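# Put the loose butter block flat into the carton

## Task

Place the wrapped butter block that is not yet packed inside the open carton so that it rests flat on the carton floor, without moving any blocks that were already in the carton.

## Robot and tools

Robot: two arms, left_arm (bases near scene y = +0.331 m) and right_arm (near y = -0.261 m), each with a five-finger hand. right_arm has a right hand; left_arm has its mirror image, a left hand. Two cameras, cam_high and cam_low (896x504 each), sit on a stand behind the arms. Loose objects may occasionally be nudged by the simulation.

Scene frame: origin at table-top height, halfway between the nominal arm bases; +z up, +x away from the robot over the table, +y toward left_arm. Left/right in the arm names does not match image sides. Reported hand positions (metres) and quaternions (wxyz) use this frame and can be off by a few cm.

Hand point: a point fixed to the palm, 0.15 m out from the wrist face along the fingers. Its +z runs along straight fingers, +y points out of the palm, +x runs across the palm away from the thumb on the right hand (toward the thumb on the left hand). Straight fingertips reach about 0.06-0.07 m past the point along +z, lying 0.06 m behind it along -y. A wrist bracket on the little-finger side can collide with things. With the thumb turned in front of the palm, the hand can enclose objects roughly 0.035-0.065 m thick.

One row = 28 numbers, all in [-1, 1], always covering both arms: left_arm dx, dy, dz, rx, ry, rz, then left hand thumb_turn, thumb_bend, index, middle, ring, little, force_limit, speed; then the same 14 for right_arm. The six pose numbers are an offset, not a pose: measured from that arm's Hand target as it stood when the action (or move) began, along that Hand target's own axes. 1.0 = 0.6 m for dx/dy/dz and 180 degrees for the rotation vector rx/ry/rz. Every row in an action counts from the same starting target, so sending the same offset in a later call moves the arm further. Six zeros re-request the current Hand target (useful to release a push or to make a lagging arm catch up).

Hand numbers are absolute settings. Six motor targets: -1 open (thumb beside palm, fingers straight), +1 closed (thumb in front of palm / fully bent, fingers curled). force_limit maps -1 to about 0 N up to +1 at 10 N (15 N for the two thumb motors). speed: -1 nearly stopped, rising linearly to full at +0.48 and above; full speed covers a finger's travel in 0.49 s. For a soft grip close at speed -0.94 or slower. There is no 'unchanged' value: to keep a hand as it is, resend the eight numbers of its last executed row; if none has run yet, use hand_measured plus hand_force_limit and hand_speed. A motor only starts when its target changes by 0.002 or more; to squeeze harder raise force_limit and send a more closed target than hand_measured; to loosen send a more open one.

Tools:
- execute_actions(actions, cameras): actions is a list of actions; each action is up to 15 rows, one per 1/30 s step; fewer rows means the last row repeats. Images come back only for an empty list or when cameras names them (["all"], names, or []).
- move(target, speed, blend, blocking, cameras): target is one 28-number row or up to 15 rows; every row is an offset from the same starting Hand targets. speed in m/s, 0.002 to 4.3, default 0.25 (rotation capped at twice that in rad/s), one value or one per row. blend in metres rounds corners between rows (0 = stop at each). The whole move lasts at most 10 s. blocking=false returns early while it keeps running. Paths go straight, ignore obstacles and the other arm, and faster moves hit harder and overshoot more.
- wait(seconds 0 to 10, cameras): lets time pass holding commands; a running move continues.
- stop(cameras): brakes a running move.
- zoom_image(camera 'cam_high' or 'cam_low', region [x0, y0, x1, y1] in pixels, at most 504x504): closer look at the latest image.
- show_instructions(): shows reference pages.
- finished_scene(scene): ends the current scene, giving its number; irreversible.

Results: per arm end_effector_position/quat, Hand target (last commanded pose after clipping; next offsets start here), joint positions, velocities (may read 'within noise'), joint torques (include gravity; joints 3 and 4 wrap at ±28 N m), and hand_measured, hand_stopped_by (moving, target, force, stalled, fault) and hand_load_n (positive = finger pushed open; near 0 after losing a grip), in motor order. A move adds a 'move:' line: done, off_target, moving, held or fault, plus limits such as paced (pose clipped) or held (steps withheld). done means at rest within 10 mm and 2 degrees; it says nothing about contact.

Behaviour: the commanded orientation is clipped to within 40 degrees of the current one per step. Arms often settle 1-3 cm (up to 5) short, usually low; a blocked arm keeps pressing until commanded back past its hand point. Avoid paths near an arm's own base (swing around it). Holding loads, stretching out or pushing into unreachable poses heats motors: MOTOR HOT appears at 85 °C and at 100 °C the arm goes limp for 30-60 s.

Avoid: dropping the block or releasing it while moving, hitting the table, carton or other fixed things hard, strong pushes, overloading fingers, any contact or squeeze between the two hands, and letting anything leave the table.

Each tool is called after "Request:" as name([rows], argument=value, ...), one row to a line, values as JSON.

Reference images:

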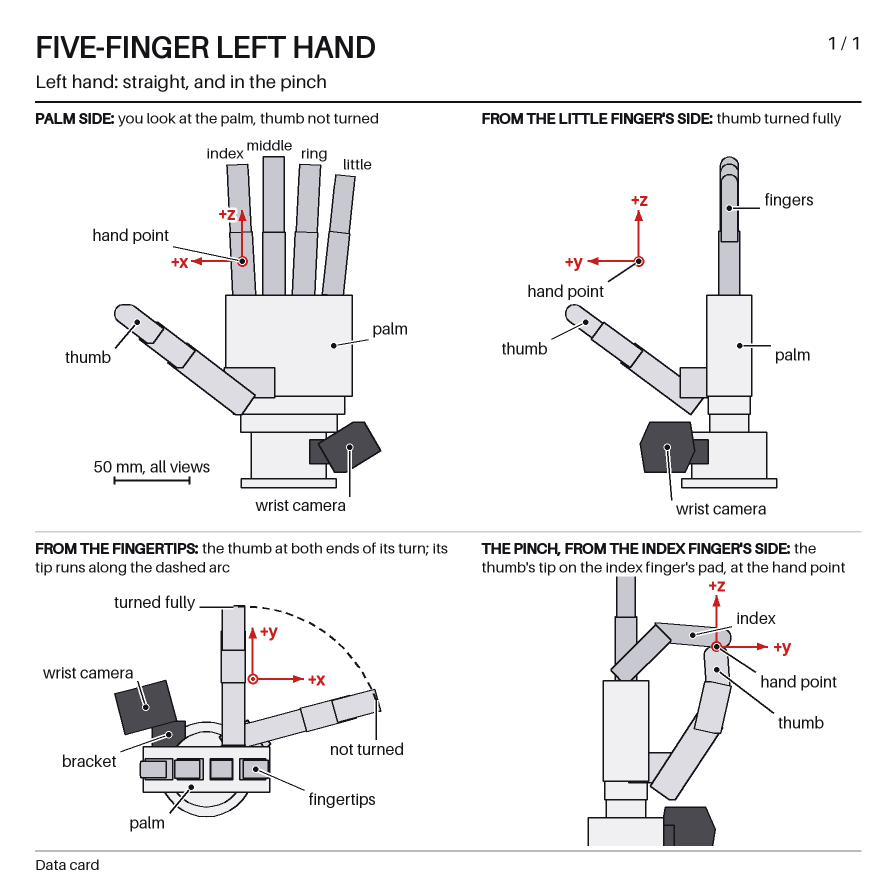

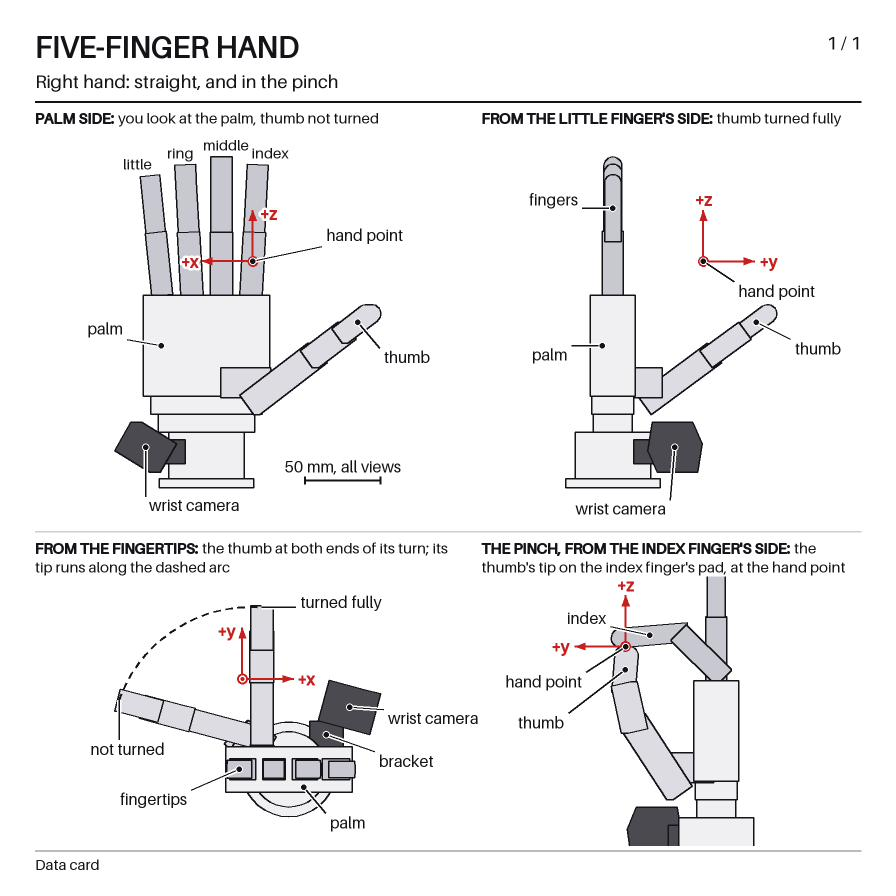

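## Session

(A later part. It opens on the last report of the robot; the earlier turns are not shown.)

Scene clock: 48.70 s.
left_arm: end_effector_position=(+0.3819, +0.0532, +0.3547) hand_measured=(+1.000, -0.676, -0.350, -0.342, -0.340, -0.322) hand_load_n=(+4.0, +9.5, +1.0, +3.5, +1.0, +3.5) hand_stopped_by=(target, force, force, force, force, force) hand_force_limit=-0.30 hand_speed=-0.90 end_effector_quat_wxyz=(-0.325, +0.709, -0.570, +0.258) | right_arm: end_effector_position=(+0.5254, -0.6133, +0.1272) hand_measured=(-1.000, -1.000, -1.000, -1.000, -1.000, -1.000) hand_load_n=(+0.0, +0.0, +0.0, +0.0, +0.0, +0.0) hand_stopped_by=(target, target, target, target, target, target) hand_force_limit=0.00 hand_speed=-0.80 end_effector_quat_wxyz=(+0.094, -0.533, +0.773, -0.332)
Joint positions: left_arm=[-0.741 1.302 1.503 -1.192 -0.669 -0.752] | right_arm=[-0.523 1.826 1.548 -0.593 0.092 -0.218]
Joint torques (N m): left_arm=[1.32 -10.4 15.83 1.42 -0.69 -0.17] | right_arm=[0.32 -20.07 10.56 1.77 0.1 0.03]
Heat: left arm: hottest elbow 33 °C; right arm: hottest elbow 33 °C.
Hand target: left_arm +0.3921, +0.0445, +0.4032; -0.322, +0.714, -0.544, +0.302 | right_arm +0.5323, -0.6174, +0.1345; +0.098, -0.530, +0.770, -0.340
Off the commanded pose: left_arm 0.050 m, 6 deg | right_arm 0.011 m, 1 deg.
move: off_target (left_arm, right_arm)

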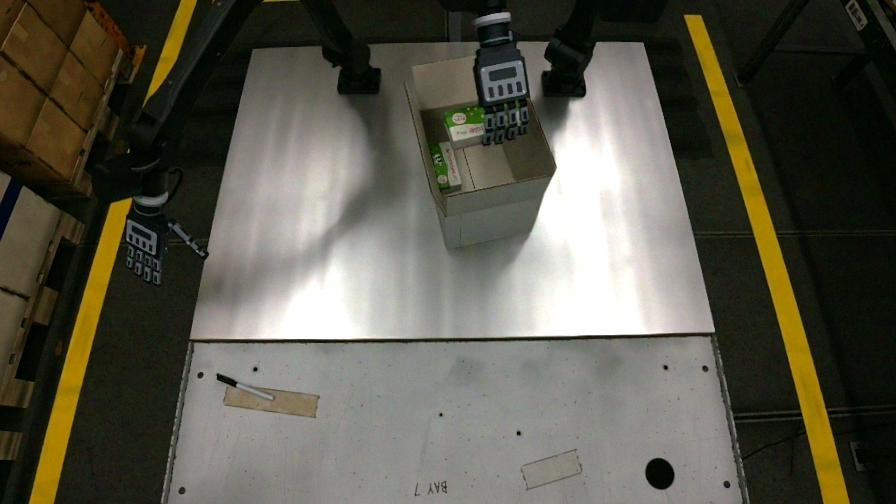

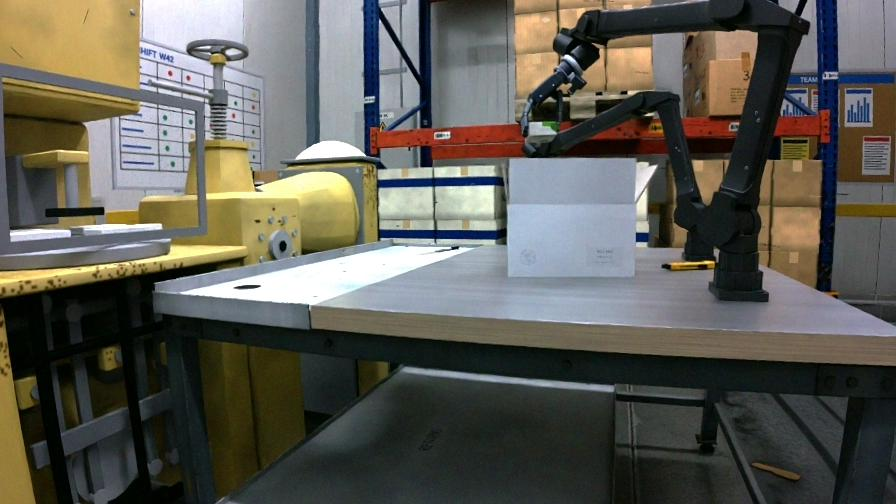

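Request:
move(target=[-0.008,0.1973,0.1692,0,0,0,1,-0.3,0.1,0.1,0.1,0.1,-0.3,-0.9, 0,0,0,0,0,0,-1,-1,-1,-1,-1,-1,0,-0.8], speed=0.1, cameras=["all"])

Request:
zoom_image(camera="cam_high", region=[380, 30, 620, 260])

Request:
zoom_image(camera="cam_low", region=[480, 60, 760, 310])

Scene clock: 52.77 s.
left_arm: end_effector_position=(+0.3934, +0.0427, +0.2328) hand_measured=(+1.000, -0.676, -0.350, -0.342, -0.340, -0.322) hand_load_n=(+4.0, +9.0, +1.0, +3.5, +1.0, +3.5) hand_stopped_by=(target, force, force, force, force, force) hand_force_limit=-0.30 hand_speed=-0.90 end_effector_quat_wxyz=(-0.323, +0.710, -0.559, +0.281) | right_arm: end_effector_position=(+0.5254, -0.6133, +0.1272) hand_measured=(-1.000, -1.000, -1.000, -1.000, -1.000, -1.000) hand_load_n=(+0.0, +0.0, +0.0, +0.0, +0.0, +0.0) hand_stopped_by=(target, target, target, target, target, target) hand_force_limit=0.00 hand_speed=-0.80 end_effector_quat_wxyz=(+0.094, -0.533, +0.773, -0.332)
Joint positions: left_arm=[-0.741 1.302 1.164 -0.803 -0.67 -0.754] | right_arm=[-0.523 1.826 1.548 -0.593 0.092 -0.218]
Joint torques (N m): left_arm=[1.96 -10.4 10.39 2.56 -0.6 -0.13] | right_arm=[0.32 -20.13 10.58 1.77 0.1 0.03]
Heat: left arm: hottest elbow 33 °C; right arm: hottest elbow 33 °C.
Hand target: left_arm +0.4016, +0.0389, +0.2475; -0.323, +0.714, -0.544, +0.302 | right_arm +0.5323, -0.6174, +0.1345; +0.098, -0.530, +0.770, -0.340
Off the commanded pose: left_arm 0.017 m, 3 deg | right_arm 0.011 m, 1 deg.
move: off_target (left_arm, right_arm)

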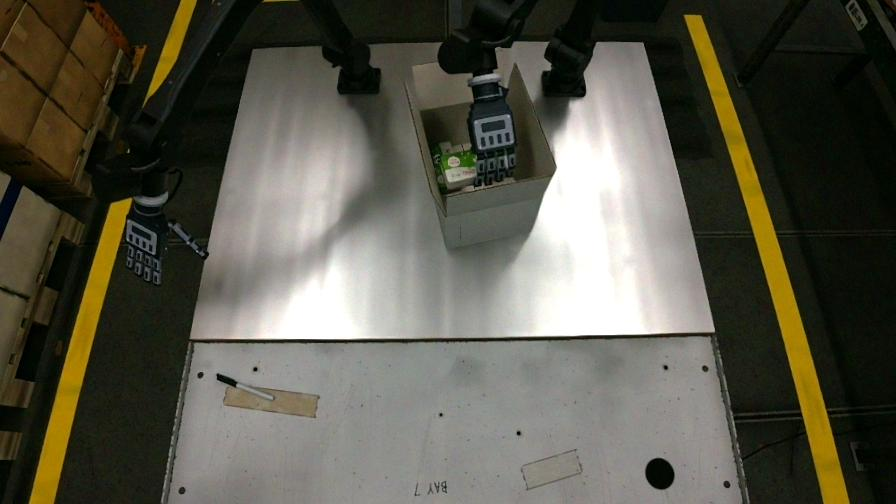

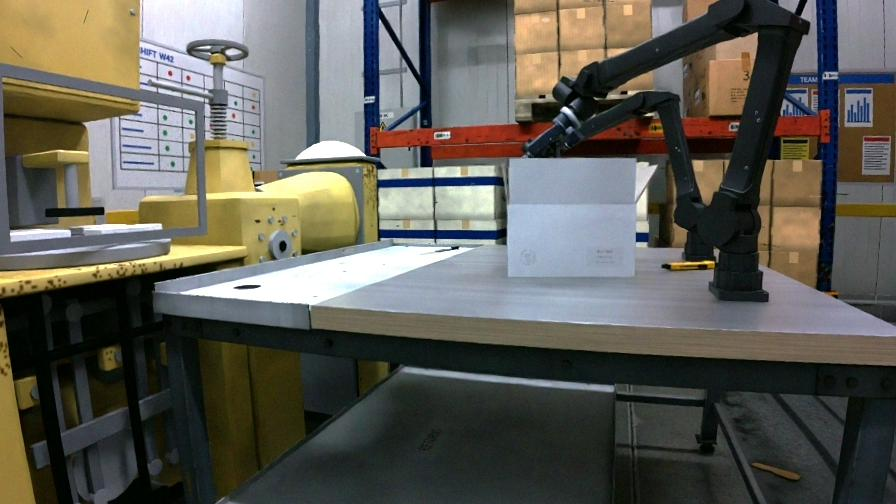

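Scaled by 2.100 from the camera's 896x504 image, which has a finer 1280x720 frame.

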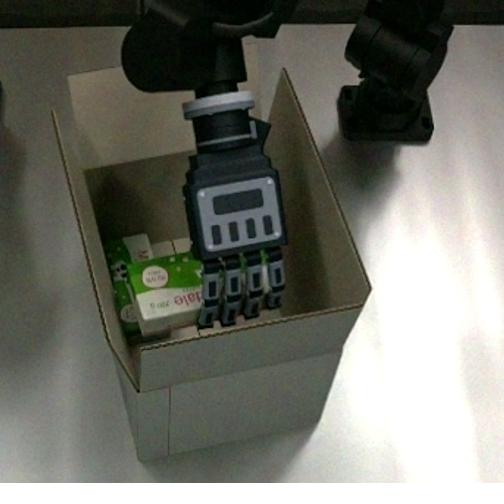

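Scaled by 1.800 from the camera's 896x504 image, which has a finer 1280x720 frame.

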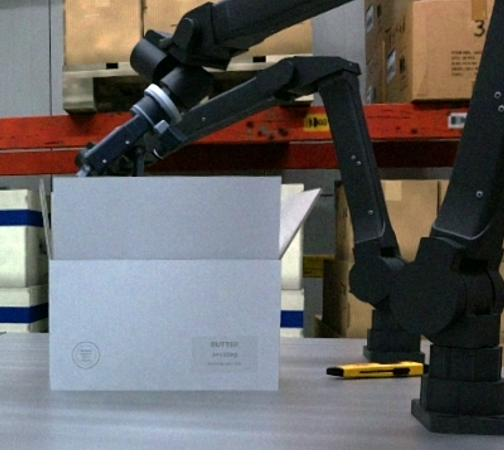

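Request:
move(target=[-0.0398,0.1135,0.0677,-0.0082,-0.0077,0.0089,1,-0.3,0.1,0.1,0.1,0.1,-0.3,-0.9, 0,0,0,0,0,0,-1,-1,-1,-1,-1,-1,0,-0.8], speed=0.1, cameras=["all"])

Request:
zoom_image(camera="cam_high", region=[380, 30, 620, 260])

Scene clock: 55.13 s.
left_arm: end_effector_position=(+0.3778, +0.0564, +0.1543) hand_measured=(+1.000, -0.676, -0.350, -0.342, -0.340, -0.322) hand_load_n=(+4.0, +9.0, +1.5, +3.5, +1.0, +4.0) hand_stopped_by=(target, force, force, force, force, force) hand_force_limit=-0.30 hand_speed=-0.90 end_effector_quat_wxyz=(-0.323, +0.710, -0.568, +0.264) | right_arm: end_effector_position=(+0.5254, -0.6133, +0.1272) hand_measured=(-1.000, -1.000, -1.000, -1.000, -1.000, -1.000) hand_load_n=(+0.0, +0.0, +0.0, +0.0, +0.0, +0.0) hand_stopped_by=(target, target, target, target, target, target) hand_force_limit=0.00 hand_speed=-0.80 end_effector_quat_wxyz=(+0.094, -0.533, +0.773, -0.332)
Joint positions: left_arm=[-0.741 1.317 0.98 -0.643 -0.667 -0.754] | right_arm=[-0.523 1.826 1.548 -0.593 0.092 -0.218]
Joint torques (N m): left_arm=[2.61 -9.99 10 2.66 -0.55 -0.11] | right_arm=[0.38 -20.13 10.58 1.77 0.1 0.03]
Heat: left arm: hottest elbow 33 °C; right arm: hottest elbow 33 °C.
Hand target: left_arm +0.3883, +0.0537, +0.1671; -0.324, +0.714, -0.554, +0.282 | right_arm +0.5323, -0.6174, +0.1345; +0.098, -0.530, +0.770, -0.340
Off the commanded pose: left_arm 0.017 m, 3 deg | right_arm 0.011 m, 1 deg.
move: off_target (left_arm, right_arm)

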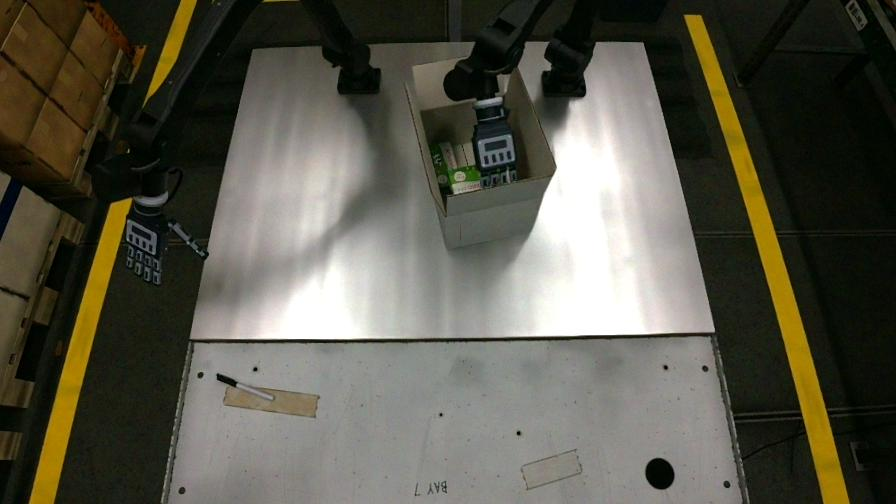

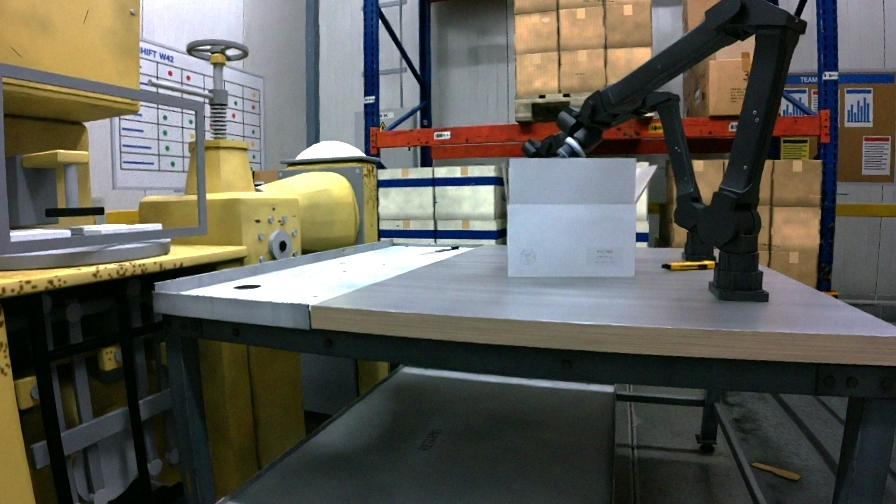

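Scaled by 2.100 from the camera's 896x504 image, which has a finer 1280x720 frame.

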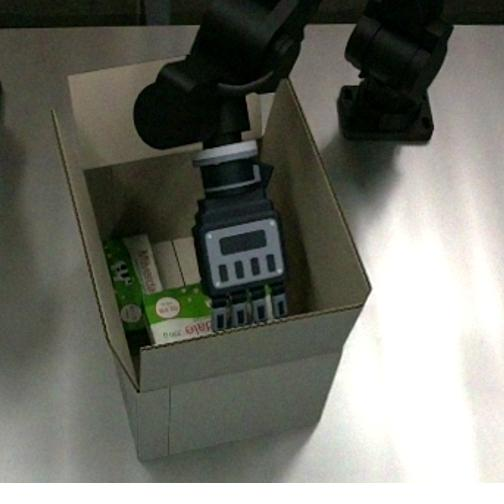

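Request:
move(target=[-0.0033,0.1168,0.1052,0,0,0,1,-0.3,0.1,0.1,0.1,0.1,-0.3,-0.9, 0,0,0,0,0,0,-1,-1,-1,-1,-1,-1,0,-0.8], speed=0.08, cameras=["all"])

Request:
zoom_image(camera="cam_high", region=[380, 30, 620, 260])

Scene clock: 57.70 s.
left_arm: end_effector_position=(+0.3823, +0.0552, +0.0621) hand_measured=(+1.000, -0.676, -0.350, -0.342, -0.340, -0.322) hand_load_n=(+4.0, +9.5, +1.0, +3.5, +0.5, +3.5) hand_stopped_by=(target, force, force, force, force, force) hand_force_limit=-0.30 hand_speed=-0.90 end_effector_quat_wxyz=(-0.323, +0.711, -0.566, +0.265) | right_arm: end_effector_position=(+0.5254, -0.6133, +0.1272) hand_measured=(-1.000, -1.000, -1.000, -1.000, -1.000, -1.000) hand_load_n=(+0.0, +0.0, +0.0, +0.0, +0.0, +0.0) hand_stopped_by=(target, target, target, target, target, target) hand_force_limit=0.00 hand_speed=-0.80 end_effector_quat_wxyz=(+0.094, -0.533, +0.773, -0.332)
Joint positions: left_arm=[-0.736 1.45 0.837 -0.36 -0.664 -0.751] | right_arm=[-0.523 1.826 1.548 -0.593 0.092 -0.218]
Joint torques (N m): left_arm=[2.26 -10.46 8.79 2.65 -0.55 -0.01] | right_arm=[0.32 -20.07 10.56 1.77 0.1 0.03]
Heat: left arm: hottest elbow 33 °C; right arm: hottest elbow 33 °C.
Hand target: left_arm +0.3934, +0.0527, +0.0732; -0.324, +0.713, -0.554, +0.282 | right_arm +0.5323, -0.6174, +0.1345; +0.098, -0.530, +0.770, -0.340
Off the commanded pose: left_arm 0.016 m, 2 deg | right_arm 0.011 m, 1 deg.
move: off_target (left_arm, right_arm)

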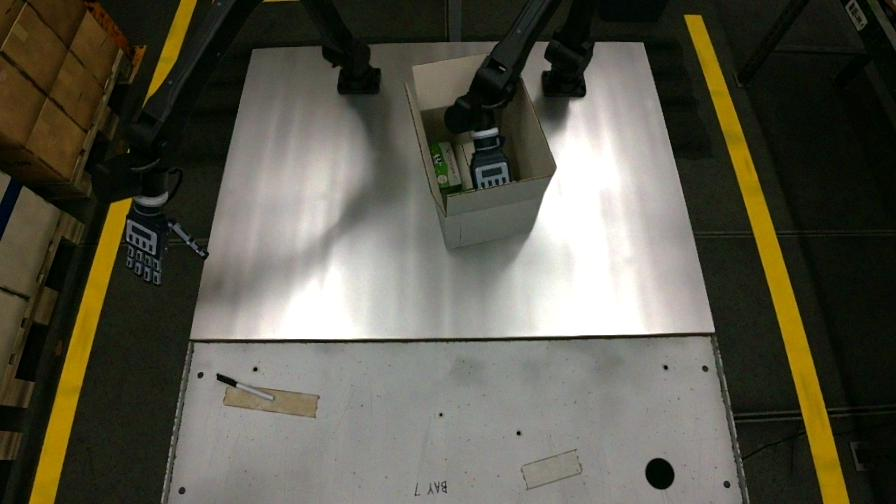

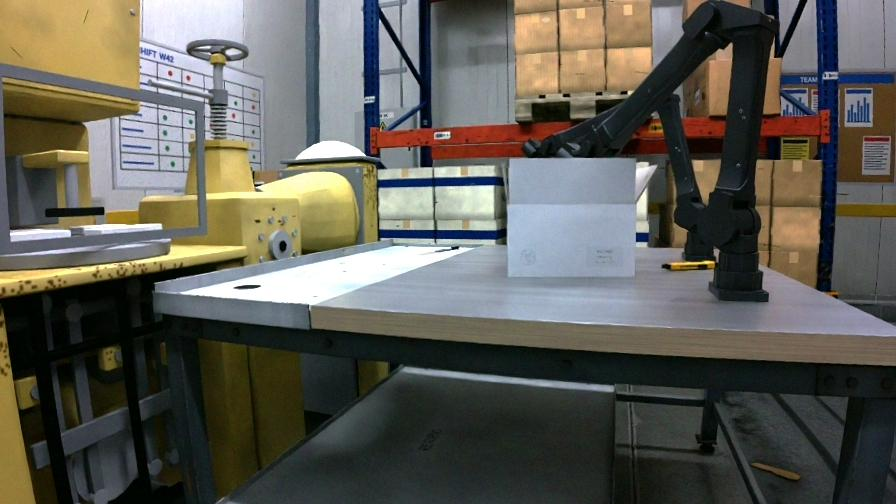

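Scaled by 2.100 from the camera's 896x504 image, which has a finer 1280x720 frame.

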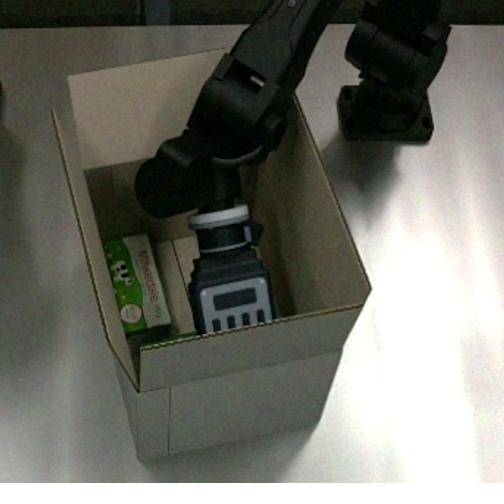

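Request:
move(target=[-0.0062,0.0402,0.0297,0,0,0,1,-0.3,0.1,0.1,0.1,0.1,-0.3,-0.9, 0,0,0,0,0,0,-1,-1,-1,-1,-1,-1,0,-0.8], speed=0.04, cameras=["all"])

Request:
zoom_image(camera="cam_high", region=[380, 30, 620, 260])

Scene clock: 59.23 s.
left_arm: end_effector_position=(+0.3812, +0.0565, +0.0353) hand_measured=(+1.000, -0.676, -0.350, -0.342, -0.340, -0.322) hand_load_n=(+4.0, +9.0, +1.5, +3.5, +1.0, +4.0) hand_stopped_by=(target, force, force, force, force, force) hand_force_limit=-0.30 hand_speed=-0.90 end_effector_quat_wxyz=(-0.323, +0.711, -0.565, +0.268) | right_arm: end_effector_position=(+0.5254, -0.6133, +0.1272) hand_measured=(-1.000, -1.000, -1.000, -1.000, -1.000, -1.000) hand_load_n=(+0.0, -0.5, +0.0, +0.0, +0.0, +0.0) hand_stopped_by=(target, target, target, target, target, target) hand_force_limit=0.00 hand_speed=-0.80 end_effector_quat_wxyz=(+0.094, -0.533, +0.773, -0.332)
Joint positions: left_arm=[-0.735 1.494 0.795 -0.267 -0.664 -0.75] | right_arm=[-0.523 1.826 1.548 -0.593 0.092 -0.218]
Joint torques (N m): left_arm=[2.55 -11.16 8.17 2.52 -0.57 -0.02] | right_arm=[0.32 -20.13 10.58 1.77 0.1 0.03]
Heat: left arm: hottest elbow 33 °C; right arm: hottest elbow 33 °C.
Hand target: left_arm +0.3914, +0.0547, +0.0429; -0.324, +0.713, -0.554, +0.282 | right_arm +0.5323, -0.6174, +0.1345; +0.098, -0.530, +0.770, -0.340
Off the commanded pose: left_arm 0.013 m, 2 deg | right_arm 0.011 m, 1 deg.
move: off_target (left_arm, right_arm)

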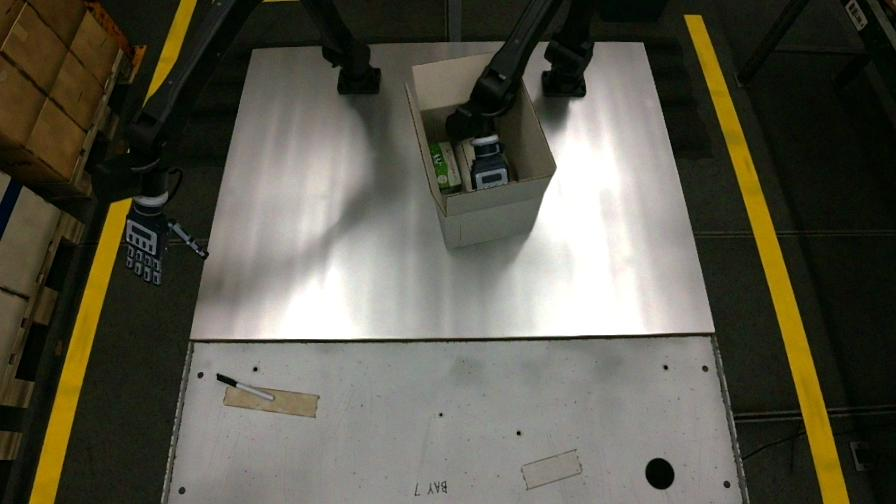

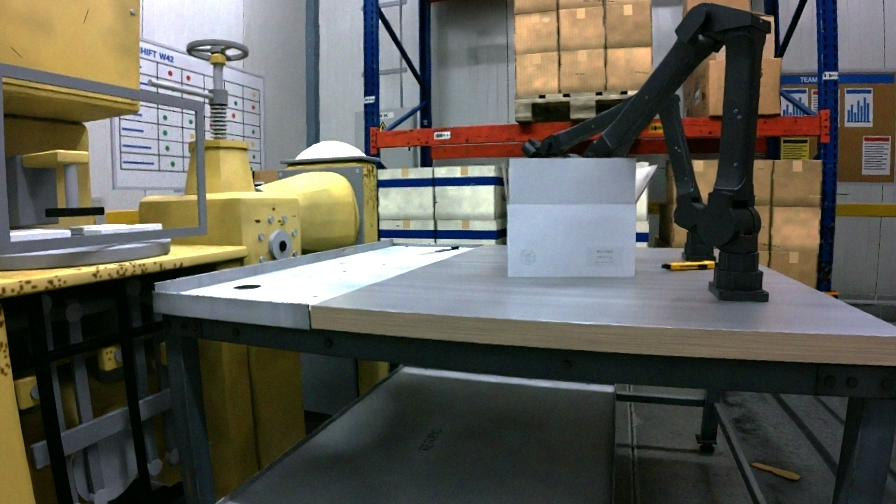

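Scaled by 2.100 from the camera's 896x504 image, which has a finer 1280x720 frame.

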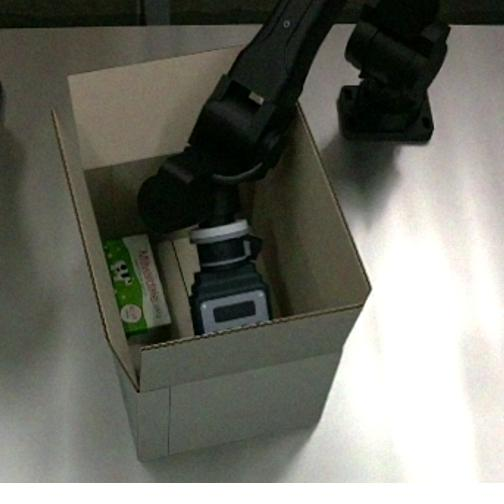

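Request:
move(target=[0,0.0103,0.0084,0,0,0,1,-0.3,0.1,0.1,0.1,0.1,-0.3,-0.9, 0,0,0,0,0,0,-1,-1,-1,-1,-1,-1,0,-0.8], speed=0.03)

Scene clock: 60.23 s.
left_arm: end_effector_position=(+0.3837, +0.0544, +0.0335) hand_measured=(+1.000, -0.676, -0.350, -0.342, -0.340, -0.322) hand_load_n=(+4.5, +9.0, +1.0, +3.5, +0.5, +3.5) hand_stopped_by=(target, force, force, force, force, force) hand_force_limit=-0.30 hand_speed=-0.90 end_effector_quat_wxyz=(-0.323, +0.709, -0.563, +0.274) | right_arm: end_effector_position=(+0.5254, -0.6133, +0.1272) hand_measured=(-1.000, -1.000, -1.000, -1.000, -1.000, -1.000) hand_load_n=(+0.0, +0.0, +0.0, +0.0, +0.0, +0.0) hand_stopped_by=(target, target, target, target, target, target) hand_force_limit=0.00 hand_speed=-0.80 end_effector_quat_wxyz=(+0.094, -0.533, +0.773, -0.332)
Joint positions: left_arm=[-0.735 1.502 0.792 -0.242 -0.664 -0.746] | right_arm=[-0.523 1.826 1.548 -0.593 0.092 -0.218]
Joint torques (N m): left_arm=[2.84 -9.88 7.6 2.54 -0.52 -0.05] | right_arm=[0.38 -20.07 10.58 1.77 0.1 0.03]
Heat: left arm: hottest elbow 33 °C; right arm: hottest elbow 33 °C.
Hand target: left_arm +0.3914, +0.0544, +0.0349; -0.324, +0.713, -0.554, +0.282 | right_arm +0.5323, -0.6174, +0.1345; +0.098, -0.530, +0.770, -0.340
Off the commanded pose: left_arm 0.008 m, 2 deg | right_arm 0.011 m, 1 deg.
move: off_target (right_arm)

Request:
move(target=[0,0,0,0,0,0,1,-0.95,-0.55,-0.55,-0.55,-0.55,-0.3,-0.8, 0,0,0,0,0,0,-1,-1,-1,-1,-1,-1,0,-0.8], speed=0.03, cameras=["cam_high"])

Request:
zoom_image(camera="cam_high", region=[380, 30, 620, 260])

Scene clock: 61.93 s.
left_arm: end_effector_position=(+0.3856, +0.0528, +0.0351) hand_measured=(+1.000, -0.950, -0.550, -0.550, -0.550, -0.550) hand_load_n=(+0.0, +0.0, +0.0, +0.0, +0.0, +0.0) hand_stopped_by=(target, target, target, target, target, target) hand_force_limit=-0.30 hand_speed=-0.80 end_effector_quat_wxyz=(-0.323, +0.709, -0.561, +0.279) | right_arm: end_effector_position=(+0.5254, -0.6133, +0.1272) hand_measured=(-1.000, -1.000, -1.000, -1.000, -1.000, -1.000) hand_load_n=(+0.0, +0.0, +0.0, +0.0, +0.0, +0.0) hand_stopped_by=(target, target, target, target, target, target) hand_force_limit=0.00 hand_speed=-0.80 end_effector_quat_wxyz=(+0.094, -0.533, +0.773, -0.332)
Joint positions: left_arm=[-0.735 1.502 0.792 -0.231 -0.665 -0.746] | right_arm=[-0.523 1.826 1.548 -0.593 0.092 -0.218]
Joint torques (N m): left_arm=[2.26 -9.93 7.68 2.24 -0.49 -0.06] | right_arm=[0.38 -20.07 10.56 1.78 0.1 0.03]
Heat: left arm: hottest elbow 33 °C; right arm: hottest elbow 33 °C.
Hand target: left_arm +0.3914, +0.0544, +0.0349; -0.324, +0.713, -0.554, +0.282 | right_arm +0.5323, -0.6174, +0.1345; +0.098, -0.530, +0.770, -0.340
Off the commanded pose: left_arm 0.006 m, 1 deg | right_arm 0.011 m, 1 deg.
move: off_target (right_arm)
Images, in order (width x height): cam_high 896x504.

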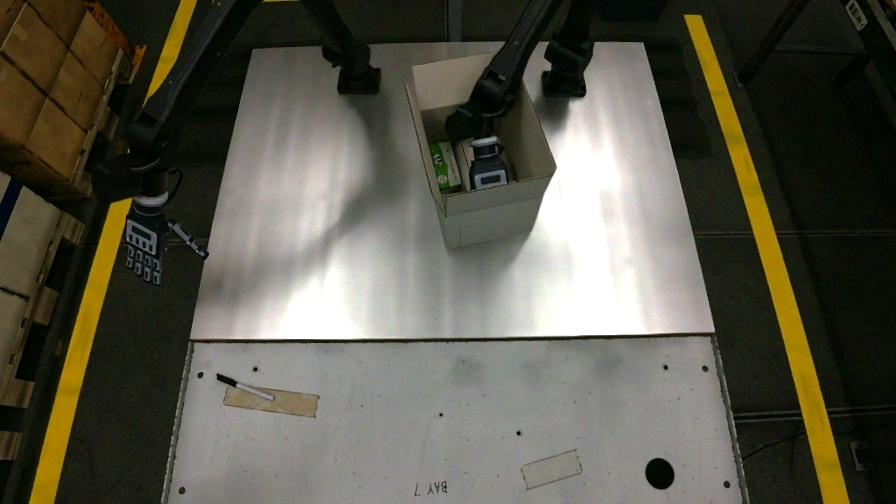

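Scaled by 2.100 from the camera's 896x504 image, which has a finer 1280x720 frame.

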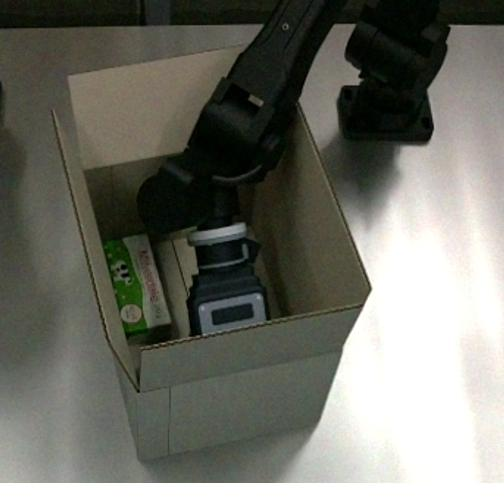

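Request:
move([
  [0.002,-0.0713,-0.071,0,0,0,1,-1,-0.55,-0.55,-0.55,-0.55,-0.3,-0.8, 0,0,0,0,0,0,-1,-1,-1,-1,-1,-1,0,-0.8],
  [0.012,-0.3828,-0.3758,0,0,0,1,-1,-0.55,-0.55,-0.55,-0.55,-0.3,-0.8, 0,0,0,0,0,0,-1,-1,-1,-1,-1,-1,0,-0.8],
], speed=[0.08,0.2], cameras=["all"])

Request:
zoom_image(camera="cam_high", region=[380, 30, 620, 260])

Scene clock: 65.70 s.
left_arm: end_effector_position=(+0.3577, +0.0636, +0.3351) hand_measured=(+1.000, -1.000, -0.550, -0.550, -0.550, -0.550) hand_load_n=(+0.0, +0.0, +0.0, +0.0, +0.0, +0.0) hand_stopped_by=(target, target, target, target, target, target) hand_force_limit=-0.30 hand_speed=-0.80 end_effector_quat_wxyz=(-0.327, +0.713, -0.560, +0.264) | right_arm: end_effector_position=(+0.5254, -0.6133, +0.1272) hand_measured=(-1.000, -1.000, -1.000, -1.000, -1.000, -1.000) hand_load_n=(+0.0, +0.0, +0.0, +0.0, +0.0, +0.0) hand_stopped_by=(target, target, target, target, target, target) hand_force_limit=0.00 hand_speed=-0.80 end_effector_quat_wxyz=(+0.094, -0.533, +0.773, -0.332)
Joint positions: left_arm=[-0.77 1.225 1.379 -1.154 -0.696 -0.798] | right_arm=[-0.523 1.826 1.548 -0.593 0.092 -0.218]
Joint torques (N m): left_arm=[0.79 -8.64 12.86 1.22 -0.54 -0.11] | right_arm=[0.38 -20.07 10.59 1.78 0.1 0.03]
Heat: left arm: hottest elbow 33 °C; right arm: hottest elbow 33 °C.
Hand target: left_arm +0.3611, +0.0542, +0.3556; -0.324, +0.713, -0.554, +0.282 | right_arm +0.5323, -0.6174, +0.1345; +0.098, -0.530, +0.770, -0.340
Off the commanded pose: left_arm 0.023 m, 2 deg | right_arm 0.011 m, 1 deg.
move: off_target (left_arm, right_arm)

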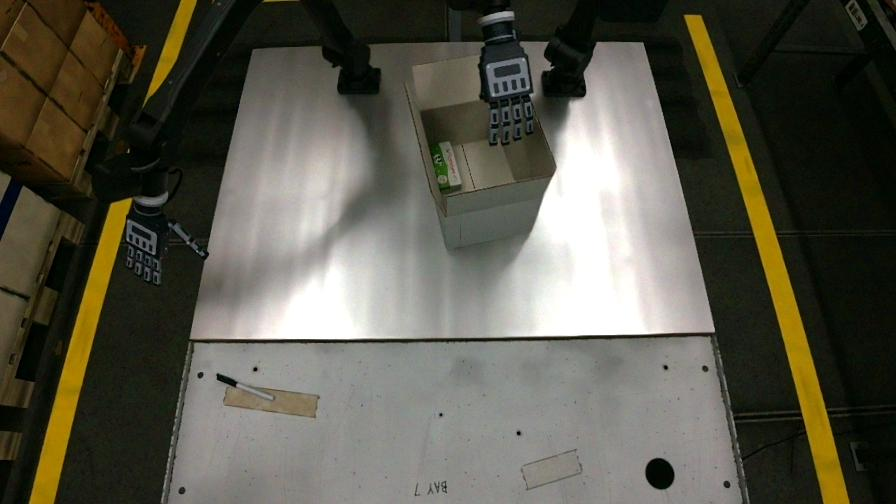

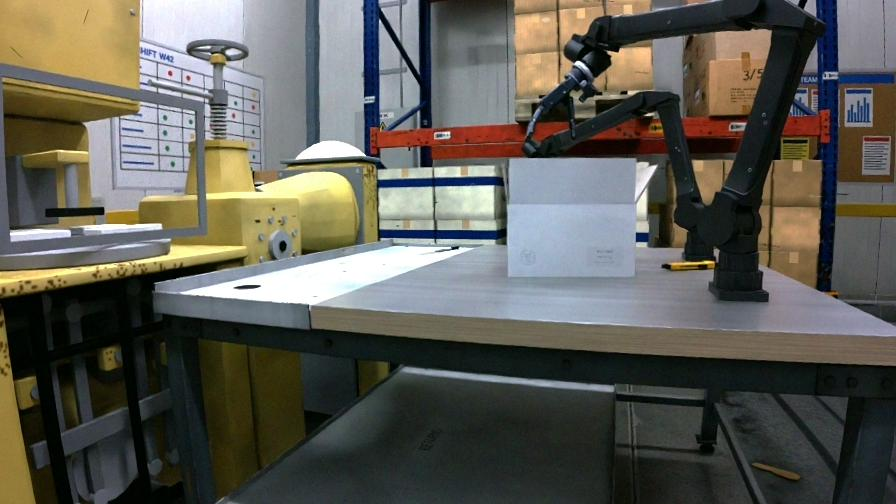

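Scaled by 2.100 from the camera's 896x504 image, which has a finer 1280x720 frame.

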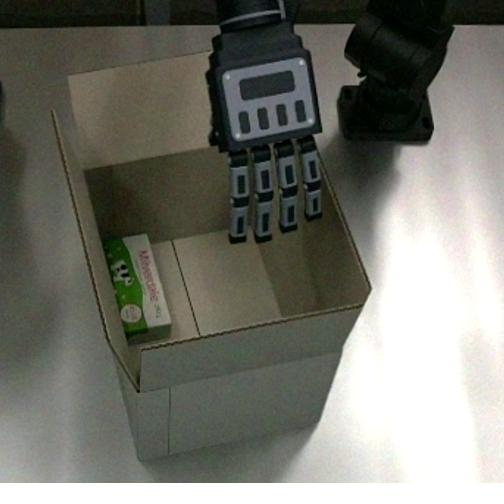

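Request:
finished_scene(scene=1)

The scene is finished: the task was done.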